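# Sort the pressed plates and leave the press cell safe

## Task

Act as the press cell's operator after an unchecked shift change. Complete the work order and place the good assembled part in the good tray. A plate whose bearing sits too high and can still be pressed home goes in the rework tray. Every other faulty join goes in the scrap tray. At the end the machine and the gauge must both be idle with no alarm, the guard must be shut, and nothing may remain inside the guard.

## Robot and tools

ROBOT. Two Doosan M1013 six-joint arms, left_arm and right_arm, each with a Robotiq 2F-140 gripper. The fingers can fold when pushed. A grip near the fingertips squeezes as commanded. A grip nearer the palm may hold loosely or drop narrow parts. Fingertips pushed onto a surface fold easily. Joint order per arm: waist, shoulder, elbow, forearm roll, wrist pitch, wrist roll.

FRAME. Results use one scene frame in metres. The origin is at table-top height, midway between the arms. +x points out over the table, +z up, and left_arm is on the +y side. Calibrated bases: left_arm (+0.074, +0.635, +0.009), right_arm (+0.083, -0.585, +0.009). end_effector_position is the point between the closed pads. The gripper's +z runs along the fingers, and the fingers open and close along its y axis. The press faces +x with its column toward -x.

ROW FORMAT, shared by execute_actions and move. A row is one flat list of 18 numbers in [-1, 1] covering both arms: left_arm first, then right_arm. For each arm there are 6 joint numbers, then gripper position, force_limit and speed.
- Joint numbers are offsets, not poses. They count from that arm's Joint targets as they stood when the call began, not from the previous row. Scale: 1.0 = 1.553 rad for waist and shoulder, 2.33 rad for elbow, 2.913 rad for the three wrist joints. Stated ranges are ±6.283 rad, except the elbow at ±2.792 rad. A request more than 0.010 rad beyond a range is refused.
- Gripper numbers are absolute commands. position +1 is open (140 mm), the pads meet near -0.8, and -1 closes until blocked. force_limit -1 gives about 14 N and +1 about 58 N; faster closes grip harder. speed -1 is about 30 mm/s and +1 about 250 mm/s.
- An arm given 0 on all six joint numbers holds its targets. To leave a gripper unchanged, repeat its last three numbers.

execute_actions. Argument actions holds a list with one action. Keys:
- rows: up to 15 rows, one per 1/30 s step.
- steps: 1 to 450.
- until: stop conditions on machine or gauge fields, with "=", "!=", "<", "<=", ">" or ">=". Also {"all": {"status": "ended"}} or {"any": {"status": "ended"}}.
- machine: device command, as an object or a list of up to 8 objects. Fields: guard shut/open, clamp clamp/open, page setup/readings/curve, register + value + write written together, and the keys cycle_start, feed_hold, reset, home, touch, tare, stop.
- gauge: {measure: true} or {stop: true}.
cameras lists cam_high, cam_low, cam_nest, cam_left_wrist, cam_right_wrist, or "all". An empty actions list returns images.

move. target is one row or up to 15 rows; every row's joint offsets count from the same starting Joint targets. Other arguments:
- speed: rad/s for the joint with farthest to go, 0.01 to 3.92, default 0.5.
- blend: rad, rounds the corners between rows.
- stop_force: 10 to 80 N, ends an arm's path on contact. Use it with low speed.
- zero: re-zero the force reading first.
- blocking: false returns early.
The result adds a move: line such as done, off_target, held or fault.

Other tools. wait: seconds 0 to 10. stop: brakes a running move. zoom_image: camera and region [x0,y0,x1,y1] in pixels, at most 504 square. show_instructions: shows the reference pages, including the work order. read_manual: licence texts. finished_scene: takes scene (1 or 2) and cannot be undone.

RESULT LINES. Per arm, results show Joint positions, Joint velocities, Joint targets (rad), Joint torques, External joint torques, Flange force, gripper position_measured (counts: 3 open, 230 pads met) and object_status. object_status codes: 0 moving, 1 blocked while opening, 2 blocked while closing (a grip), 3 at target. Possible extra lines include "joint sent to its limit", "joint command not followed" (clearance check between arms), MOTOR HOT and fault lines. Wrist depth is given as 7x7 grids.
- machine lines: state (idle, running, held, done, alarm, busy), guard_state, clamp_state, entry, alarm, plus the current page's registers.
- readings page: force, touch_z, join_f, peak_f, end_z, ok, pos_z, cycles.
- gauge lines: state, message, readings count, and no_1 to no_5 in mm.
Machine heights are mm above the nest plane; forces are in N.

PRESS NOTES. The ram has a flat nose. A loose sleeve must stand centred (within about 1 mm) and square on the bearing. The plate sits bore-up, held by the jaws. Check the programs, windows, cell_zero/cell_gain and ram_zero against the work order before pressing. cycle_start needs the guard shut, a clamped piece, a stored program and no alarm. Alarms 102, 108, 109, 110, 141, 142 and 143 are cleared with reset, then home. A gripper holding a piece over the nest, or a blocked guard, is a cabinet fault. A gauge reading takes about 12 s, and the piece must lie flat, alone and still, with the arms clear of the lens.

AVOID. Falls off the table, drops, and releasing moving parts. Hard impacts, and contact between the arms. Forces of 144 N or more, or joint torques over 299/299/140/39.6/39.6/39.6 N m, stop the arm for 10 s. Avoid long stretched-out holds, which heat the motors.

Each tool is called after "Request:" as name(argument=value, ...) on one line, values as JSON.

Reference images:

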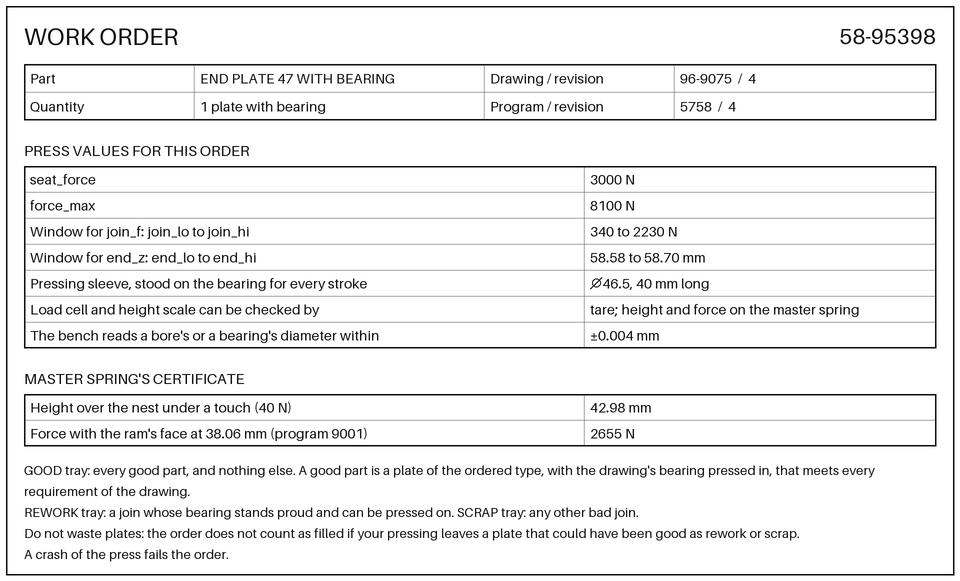

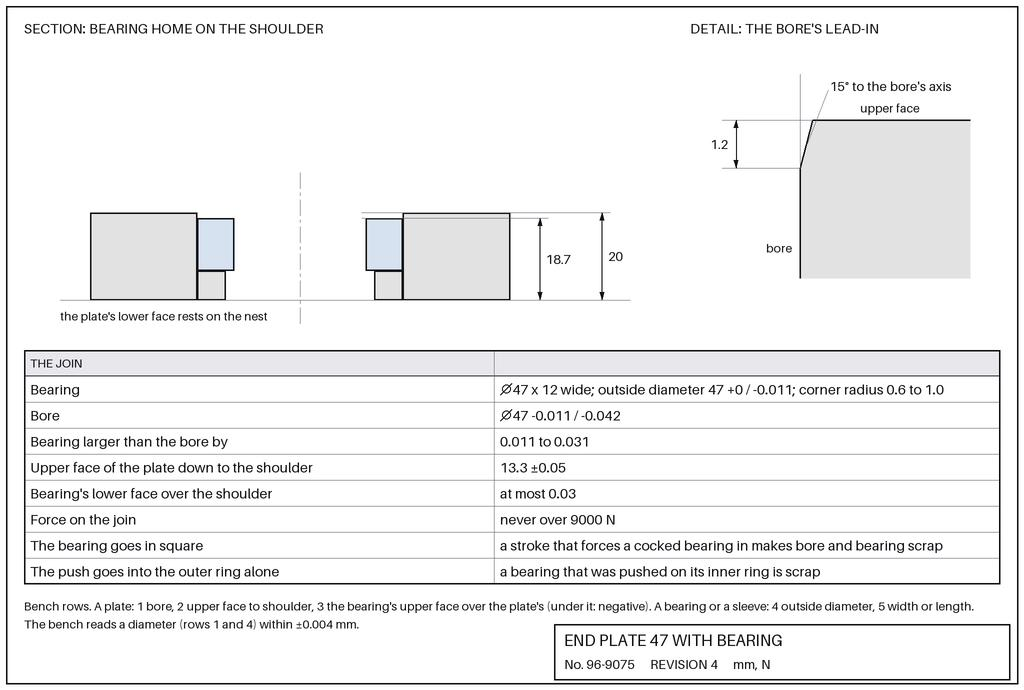

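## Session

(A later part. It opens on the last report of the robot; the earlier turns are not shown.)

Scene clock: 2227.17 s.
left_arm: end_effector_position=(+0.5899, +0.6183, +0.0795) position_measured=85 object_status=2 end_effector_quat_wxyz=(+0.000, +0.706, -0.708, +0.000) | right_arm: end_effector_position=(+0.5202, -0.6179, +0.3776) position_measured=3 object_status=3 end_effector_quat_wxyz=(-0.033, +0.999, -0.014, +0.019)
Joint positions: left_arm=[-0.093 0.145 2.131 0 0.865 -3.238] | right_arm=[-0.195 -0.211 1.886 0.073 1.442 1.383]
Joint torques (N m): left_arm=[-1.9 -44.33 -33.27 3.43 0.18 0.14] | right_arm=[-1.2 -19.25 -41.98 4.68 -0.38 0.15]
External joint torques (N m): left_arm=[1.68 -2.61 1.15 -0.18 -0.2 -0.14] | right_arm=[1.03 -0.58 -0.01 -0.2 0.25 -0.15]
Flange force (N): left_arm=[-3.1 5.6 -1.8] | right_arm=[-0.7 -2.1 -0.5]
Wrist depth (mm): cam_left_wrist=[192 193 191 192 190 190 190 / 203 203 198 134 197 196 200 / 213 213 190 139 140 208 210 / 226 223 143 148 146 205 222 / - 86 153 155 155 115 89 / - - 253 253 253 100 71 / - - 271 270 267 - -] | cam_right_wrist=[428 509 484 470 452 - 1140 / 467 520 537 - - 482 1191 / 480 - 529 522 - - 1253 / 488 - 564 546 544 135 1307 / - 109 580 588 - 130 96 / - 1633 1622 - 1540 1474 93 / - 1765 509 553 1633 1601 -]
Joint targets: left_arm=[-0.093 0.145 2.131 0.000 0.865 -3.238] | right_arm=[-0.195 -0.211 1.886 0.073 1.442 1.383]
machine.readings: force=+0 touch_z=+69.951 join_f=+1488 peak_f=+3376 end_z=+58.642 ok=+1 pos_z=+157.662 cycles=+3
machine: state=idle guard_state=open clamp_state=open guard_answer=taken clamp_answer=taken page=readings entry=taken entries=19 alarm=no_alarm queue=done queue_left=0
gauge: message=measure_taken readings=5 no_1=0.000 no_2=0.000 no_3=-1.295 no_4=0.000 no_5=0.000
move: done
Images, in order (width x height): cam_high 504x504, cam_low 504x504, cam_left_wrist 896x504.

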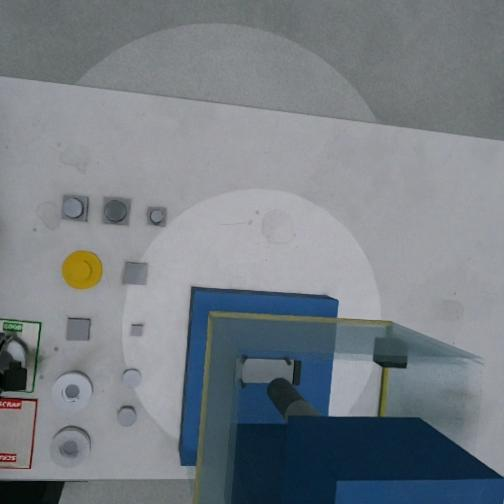

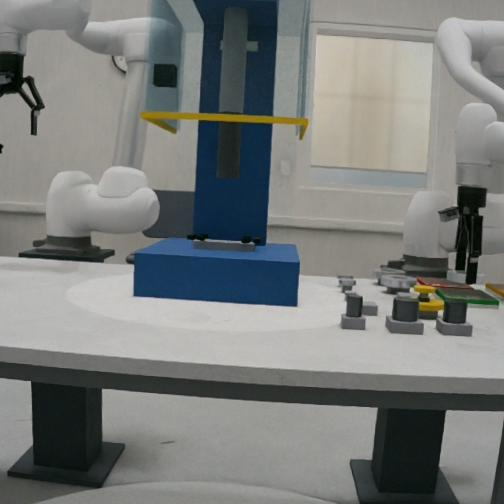

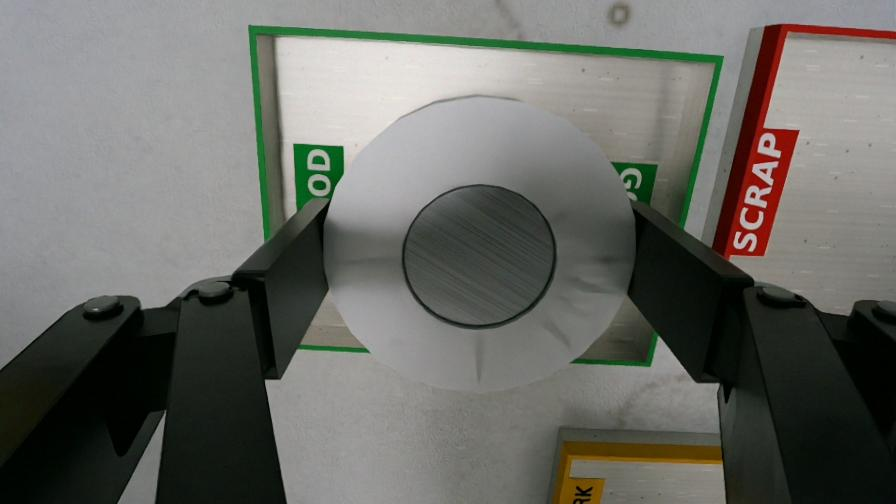

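Request:
move(target=[-0.0004,0.0333,0.0169,0,-0.0312,-0.0003,-1,0,-1,0,0,0,0,0,0,1,1,1], speed=0.1)

Request:
move(target=[0,0.0129,0.0065,0,-0.0121,0,-1,0,-1,0,0,0,0,0,0,1,1,1], speed=0.025, stop_force=12, cameras=["cam_left_wrist","cam_low"])

Scene clock: 2249.40 s.
left_arm: end_effector_position=(+0.5867, +0.6183, +0.0369) position_measured=85 object_status=2 end_effector_quat_wxyz=(+0.000, +0.706, -0.708, +0.000) | right_arm: end_effector_position=(+0.5202, -0.6179, +0.3776) position_measured=3 object_status=3 end_effector_quat_wxyz=(-0.033, +0.999, -0.014, +0.019)
Joint positions: left_arm=[-0.094 0.197 2.171 0 0.774 -3.238] | right_arm=[-0.195 -0.211 1.886 0.073 1.442 1.383]
Joint torques (N m): left_arm=[-1.63 -46.11 -30.74 3.21 0.15 0.11] | right_arm=[-1.27 -19.36 -41.93 4.69 -0.35 0.17]
External joint torques (N m): left_arm=[1.43 -3.5 1.31 -0.23 -0.17 -0.11] | right_arm=[1.19 -0.97 -0.09 -0.2 0.23 -0.17]
Flange force (N): left_arm=[-2.8 7.0 -3.6] | right_arm=[-1.2 -2.5 -0.6]
Wrist depth (mm): cam_left_wrist=[154 151 152 153 152 153 151 / 162 159 159 134 158 158 157 / 169 168 164 138 140 166 166 / 180 176 143 147 146 137 175 / - 86 153 155 155 114 89 / - - 194 184 188 106 71 / - - 216 216 218 - -] | cam_right_wrist=[- 504 - - - - 1140 / - - - 494 479 485 1197 / - - - 514 511 507 1259 / 481 - - 564 - 151 1300 / - 110 626 594 573 131 96 / - 1667 1702 767 1580 1511 93 / - 1752 631 562 1633 1570 -]
Joint targets: left_arm=[-0.094 0.197 2.171 0.000 0.774 -3.238] | right_arm=[-0.195 -0.211 1.886 0.073 1.442 1.383]
machine.readings: force=+0 touch_z=+69.951 join_f=+1488 peak_f=+3376 end_z=+58.642 ok=+1 pos_z=+157.662 cycles=+3
machine: state=idle guard_state=open clamp_state=open guard_answer=taken clamp_answer=taken page=readings entry=taken entries=19 alarm=no_alarm queue=done queue_left=0
gauge: message=measure_taken readings=5 no_1=0.000 no_2=0.000 no_3=-1.295 no_4=0.000 no_5=0.000
move: done

Scene clock: 2250.83 s.
left_arm: end_effector_position=(+0.5855, +0.6185, +0.0274) position_measured=85 object_status=2 end_effector_quat_wxyz=(+0.000, +0.706, -0.708, +0.000) | right_arm: end_effector_position=(+0.5202, -0.6179, +0.3776) position_measured=3 object_status=3 end_effector_quat_wxyz=(-0.033, +0.999, -0.014, +0.019)
Joint positions: left_arm=[-0.094 0.209 2.18 0 0.753 -3.238] | right_arm=[-0.195 -0.211 1.886 0.073 1.442 1.383]
Joint torques (N m): left_arm=[-2.23 -31.68 -21.66 3.06 -1.83 0.13] | right_arm=[-1.27 -19.61 -41.83 4.7 -0.38 0.15]
External joint torques (N m): left_arm=[2.02 -18.51 -7.18 -0.13 1.81 -0.13] | right_arm=[1.17 -0.75 -0.39 -0.19 0.26 -0.15]
Flange force (N): left_arm=[-4.0 10.8 -35.4] | right_arm=[-0.4 -2.5 -1.1]
Wrist depth (mm): cam_left_wrist=[145 143 143 144 144 144 142 / 153 149 150 134 149 150 143 / 161 158 155 138 140 157 157 / 170 166 143 147 146 145 164 / - 86 153 155 154 115 89 / - - 183 181 186 106 71 / - - 204 204 204 - -] | cam_right_wrist=[453 - 488 - 465 451 1135 / 444 520 - 502 480 469 1197 / 462 548 - 524 - 505 1253 / 490 561 562 - - 135 1307 / - 110 583 - - 130 96 / - 109 1492 620 1570 1511 93 / - 1739 515 547 1601 1580 -]
Joint targets: left_arm=[-0.094 0.209 2.180 0.000 0.753 -3.238] | right_arm=[-0.195 -0.211 1.886 0.073 1.442 1.383]
machine.readings: force=+0 touch_z=+69.951 join_f=+1488 peak_f=+3376 end_z=+58.642 ok=+1 pos_z=+157.662 cycles=+3
machine: state=idle guard_state=open clamp_state=open guard_answer=taken clamp_answer=taken page=readings entry=taken entries=19 alarm=no_alarm queue=done queue_left=0
gauge: message=measure_taken readings=5 no_1=0.000 no_2=0.000 no_3=-1.295 no_4=0.000 no_5=0.000
move: contact (left_arm); left_arm: the wrist pitch is farthest, 0.015 rad from its target
Images, in order (width x height): cam_low 504x504, cam_left_wrist 896x504.

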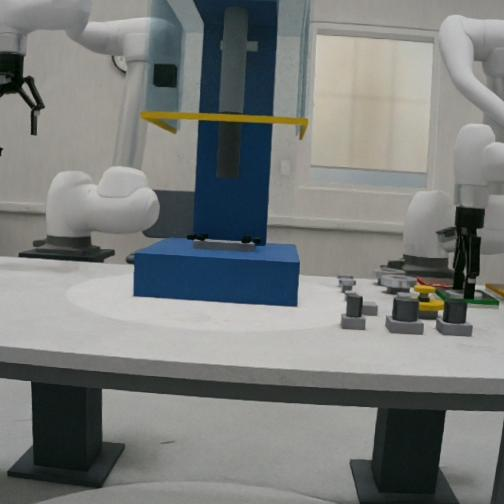

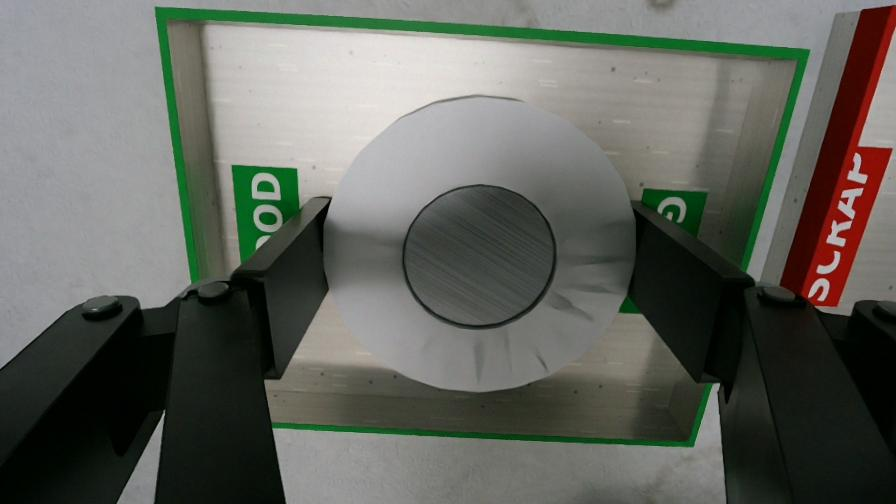

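Request:
move(target=[0,0,0,0,0,0,0.52,0,-1,0,0,0,0,0,0,1,1,1])

Request:
move(target=[0.0003,-0.0412,-0.0210,0,0.0384,0,0.52,0,-1,0,0,0,0,0,0,1,1,1], speed=0.15, cameras=["cam_left_wrist"])

Scene clock: 2255.13 s.
left_arm: end_effector_position=(+0.5855, +0.6185, +0.0273) position_measured=63 object_status=0 end_effector_quat_wxyz=(+0.000, +0.706, -0.708, +0.000) | right_arm: end_effector_position=(+0.5202, -0.6179, +0.3776) position_measured=3 object_status=3 end_effector_quat_wxyz=(-0.033, +0.999, -0.014, +0.019)
Joint positions: left_arm=[-0.094 0.209 2.18 0 0.753 -3.238] | right_arm=[-0.195 -0.211 1.886 0.073 1.442 1.383]
Joint torques (N m): left_arm=[-1.94 -44.71 -28.6 3.12 0.11 0.11] | right_arm=[-1.35 -19.55 -41.92 4.64 -0.36 0.15]
External joint torques (N m): left_arm=[1.73 -5.43 -0.11 -0.21 -0.12 -0.11] | right_arm=[1.2 -0.46 -0.17 -0.15 0.23 -0.15]
Flange force (N): left_arm=[-3.4 6.9 -7.6] | right_arm=[-0.2 -2.5 -0.6]
Wrist depth (mm): cam_left_wrist=[145 142 143 144 144 144 142 / 152 149 150 134 149 150 143 / 161 158 155 138 139 156 157 / 170 166 144 147 146 138 165 / - 87 157 156 156 117 89 / - 99 183 176 185 181 71 / - - 204 204 204 201 -] | cam_right_wrist=[488 - 484 469 - 456 1151 / 481 - 509 502 - 478 1174 / 465 - - 497 - 497 1266 / 463 - 551 587 - 136 1321 / - 109 - 583 - 130 96 / - 1633 - - 1492 1502 93 / - 1691 493 558 1580 1530 -]
Joint targets: left_arm=[-0.094 0.209 2.180 0.000 0.753 -3.238] | right_arm=[-0.195 -0.211 1.886 0.073 1.442 1.383]
machine.readings: force=+0 touch_z=+69.951 join_f=+1488 peak_f=+3376 end_z=+58.642 ok=+1 pos_z=+157.662 cycles=+3
machine: state=idle guard_state=open clamp_state=open guard_answer=taken clamp_answer=taken page=readings entry=taken entries=19 alarm=no_alarm queue=done queue_left=0
gauge: message=measure_taken readings=5 no_1=0.000 no_2=0.000 no_3=-1.295 no_4=0.000 no_5=0.000
move: done

Scene clock: 2256.20 s.
left_arm: end_effector_position=(+0.5903, +0.6182, +0.0800) position_measured=63 object_status=3 end_effector_quat_wxyz=(+0.000, +0.706, -0.708, +0.000) | right_arm: end_effector_position=(+0.5202, -0.6179, +0.3776) position_measured=3 object_status=3 end_effector_quat_wxyz=(-0.033, +0.999, -0.014, +0.019)
Joint positions: left_arm=[-0.093 0.145 2.131 0 0.865 -3.238] | right_arm=[-0.195 -0.211 1.886 0.073 1.442 1.383]
Joint torques (N m): left_arm=[-1.83 -41.73 -31.79 3.45 0.17 0.1] | right_arm=[-1.37 -19.71 -41.92 4.68 -0.36 0.16]
External joint torques (N m): left_arm=[1.62 -5.14 -0.25 -0.2 -0.18 -0.1] | right_arm=[1.2 0.01 0.08 -0.21 0.24 -0.16]
Flange force (N): left_arm=[-3.2 6.8 -6.2] | right_arm=[0.3 -2.4 -0.1]
Wrist depth (mm): cam_left_wrist=[193 193 191 192 191 193 190 / 203 203 198 196 198 197 199 / 214 214 209 192 194 208 210 / 226 221 200 203 204 138 223 / - 87 230 223 234 110 89 / - 99 254 254 253 254 71 / - - 270 271 268 257 -] | cam_right_wrist=[- 505 - 482 - - 1151 / 440 530 - 493 - - 1197 / 469 - - 517 - 1307 1233 / 470 572 558 - 532 135 1321 / - 110 - 562 - 131 96 / - 1679 1667 621 1483 1502 93 / - 1727 515 508 1601 1590 -]
Joint targets: left_arm=[-0.093 0.145 2.131 0.000 0.865 -3.238] | right_arm=[-0.195 -0.211 1.886 0.073 1.442 1.383]
machine.readings: force=+0 touch_z=+69.951 join_f=+1488 peak_f=+3376 end_z=+58.642 ok=+1 pos_z=+157.662 cycles=+3
machine: state=idle guard_state=open clamp_state=open guard_answer=taken clamp_answer=taken page=readings entry=taken entries=19 alarm=no_alarm queue=done queue_left=0
gauge: message=measure_taken readings=5 no_1=0.000 no_2=0.000 no_3=-1.295 no_4=0.000 no_5=0.000
move: done
Images, in order (width x height): cam_left_wrist 896x504.

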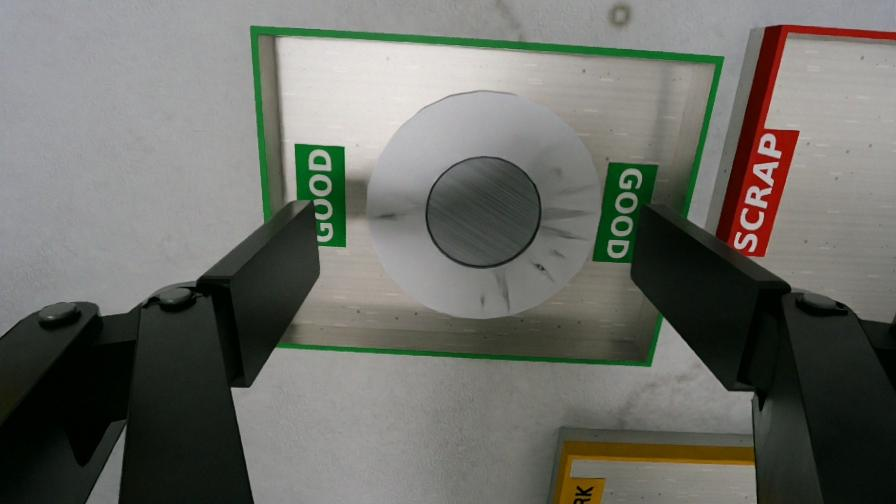

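Request:
execute_actions(actions=[{"machine":{"guard":"shut"},"steps":150,"until":{"machine":{"guard_state":"shut"}}}], cameras=["cam_nest"])

Scene clock: 2261.13 s.
left_arm: end_effector_position=(+0.5903, +0.6182, +0.0800) position_measured=63 object_status=3 end_effector_quat_wxyz=(+0.000, +0.706, -0.708, +0.000) | right_arm: end_effector_position=(+0.5202, -0.6179, +0.3776) position_measured=3 object_status=3 end_effector_quat_wxyz=(-0.033, +0.999, -0.014, +0.019)
Joint positions: left_arm=[-0.093 0.145 2.131 0 0.865 -3.238] | right_arm=[-0.195 -0.211 1.886 0.073 1.442 1.383]
Joint torques (N m): left_arm=[-1.91 -41.75 -31.88 3.46 0.15 0.1] | right_arm=[-1.24 -19.63 -41.85 4.65 -0.36 0.17]
External joint torques (N m): left_arm=[1.71 -5.18 -0.19 -0.21 -0.16 -0.1] | right_arm=[1.13 -0.51 -0.08 -0.18 0.24 -0.17]
Flange force (N): left_arm=[-3.3 6.9 -6.2] | right_arm=[-0.4 -2.3 -0.5]
Wrist depth (mm): cam_left_wrist=[193 193 192 192 191 193 190 / 203 202 199 196 198 198 200 / 214 214 209 192 194 208 210 / 226 221 199 203 204 137 222 / - 87 231 229 233 110 89 / - 99 255 253 254 254 71 / - - 270 272 268 256 -] | cam_right_wrist=[431 487 477 471 474 454 1124 / - - 511 483 487 1168 1191 / - 567 536 530 509 1104 1233 / - - 552 - 530 135 1286 / - 109 591 541 574 140 96 / - 1645 1612 - 1570 1502 93 / - 1765 518 569 1520 1590 -]
Joint targets: left_arm=[-0.093 0.145 2.131 0.000 0.865 -3.238] | right_arm=[-0.195 -0.211 1.886 0.073 1.442 1.383]
Tool commands: left_gripper/position=+0.52 left_gripper/force_limit=+0.0 left_gripper/speed=-1.0 right_gripper/position=+1.0 right_gripper/force_limit=+1.0 right_gripper/speed=+1.0
machine.readings: force=+0 touch_z=+69.951 join_f=+1488 peak_f=+3376 end_z=+58.642 ok=+1 pos_z=+157.662 cycles=+3
machine: state=idle guard_state=shut clamp_state=open guard_answer=taken clamp_answer=taken page=readings entry=taken entries=19 alarm=no_alarm queue=running queue_left=0
gauge: message=measure_taken readings=5 no_1=0.000 no_2=0.000 no_3=-1.295 no_4=0.000 no_5=0.000
Images, in order (width x height): cam_nest 504x504.

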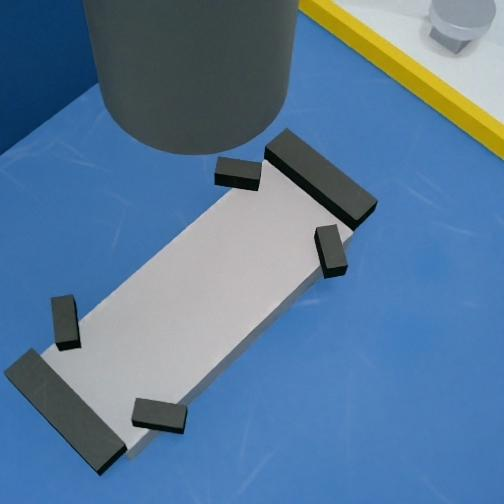

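Request:
wait(seconds=1.5)

Request:
finished_scene(scene=1)

Scene clock: 2265.67 s.
left_arm: end_effector_position=(+0.5903, +0.6182, +0.0800) position_measured=63 object_status=3 end_effector_quat_wxyz=(+0.000, +0.706, -0.708, +0.000) | right_arm: end_effector_position=(+0.5202, -0.6179, +0.3776) position_measured=3 object_status=3 end_effector_quat_wxyz=(-0.033, +0.999, -0.014, +0.019)
Joint positions: left_arm=[-0.093 0.145 2.131 0 0.865 -3.238] | right_arm=[-0.195 -0.211 1.886 0.073 1.442 1.383]
Joint torques (N m): left_arm=[-1.81 -41.86 -31.99 3.44 0.13 0.11] | right_arm=[-1.25 -19.66 -41.9 4.67 -0.37 0.15]
External joint torques (N m): left_arm=[1.61 -5.06 -0.06 -0.19 -0.15 -0.11] | right_arm=[1.19 -0.91 -0.33 -0.17 0.25 -0.16]
Flange force (N): left_arm=[-3.1 7.0 -6.0] | right_arm=[-0.7 -2.5 -1.0]
Wrist depth (mm): cam_left_wrist=[193 193 191 193 191 193 190 / 203 203 199 196 199 198 200 / 213 213 209 192 194 208 210 / 226 221 200 203 204 137 223 / - 87 231 229 233 110 89 / - 99 254 254 254 252 71 / - - 272 272 269 256 -] | cam_right_wrist=[452 - 463 467 469 - 1157 / 458 - 520 - - 485 1174 / 493 561 - - - 1351 1221 / 505 551 - - - 151 1300 / - 110 583 549 - 140 97 / - 1667 1601 - 1560 1502 93 / - 1752 490 561 1590 1560 -]
Joint targets: left_arm=[-0.093 0.145 2.131 0.000 0.865 -3.238] | right_arm=[-0.195 -0.211 1.886 0.073 1.442 1.383]
Tool commands: left_gripper/position=+0.52 left_gripper/force_limit=+0.0 left_gripper/speed=-1.0 right_gripper/position=+1.0 right_gripper/force_limit=+1.0 right_gripper/speed=+1.0
machine.readings: force=+0 touch_z=+69.951 join_f=+1488 peak_f=+3376 end_z=+58.642 ok=+1 pos_z=+157.662 cycles=+3
machine: state=idle guard_state=shut clamp_state=open guard_answer=taken clamp_answer=taken page=readings entry=taken entries=19 alarm=no_alarm queue=done queue_left=0
gauge: message=measure_taken readings=5 no_1=0.000 no_2=0.000 no_3=-1.295 no_4=0.000 no_5=0.000
wait: 1.50 s; at rest from the start

The scene is finished: the task was done.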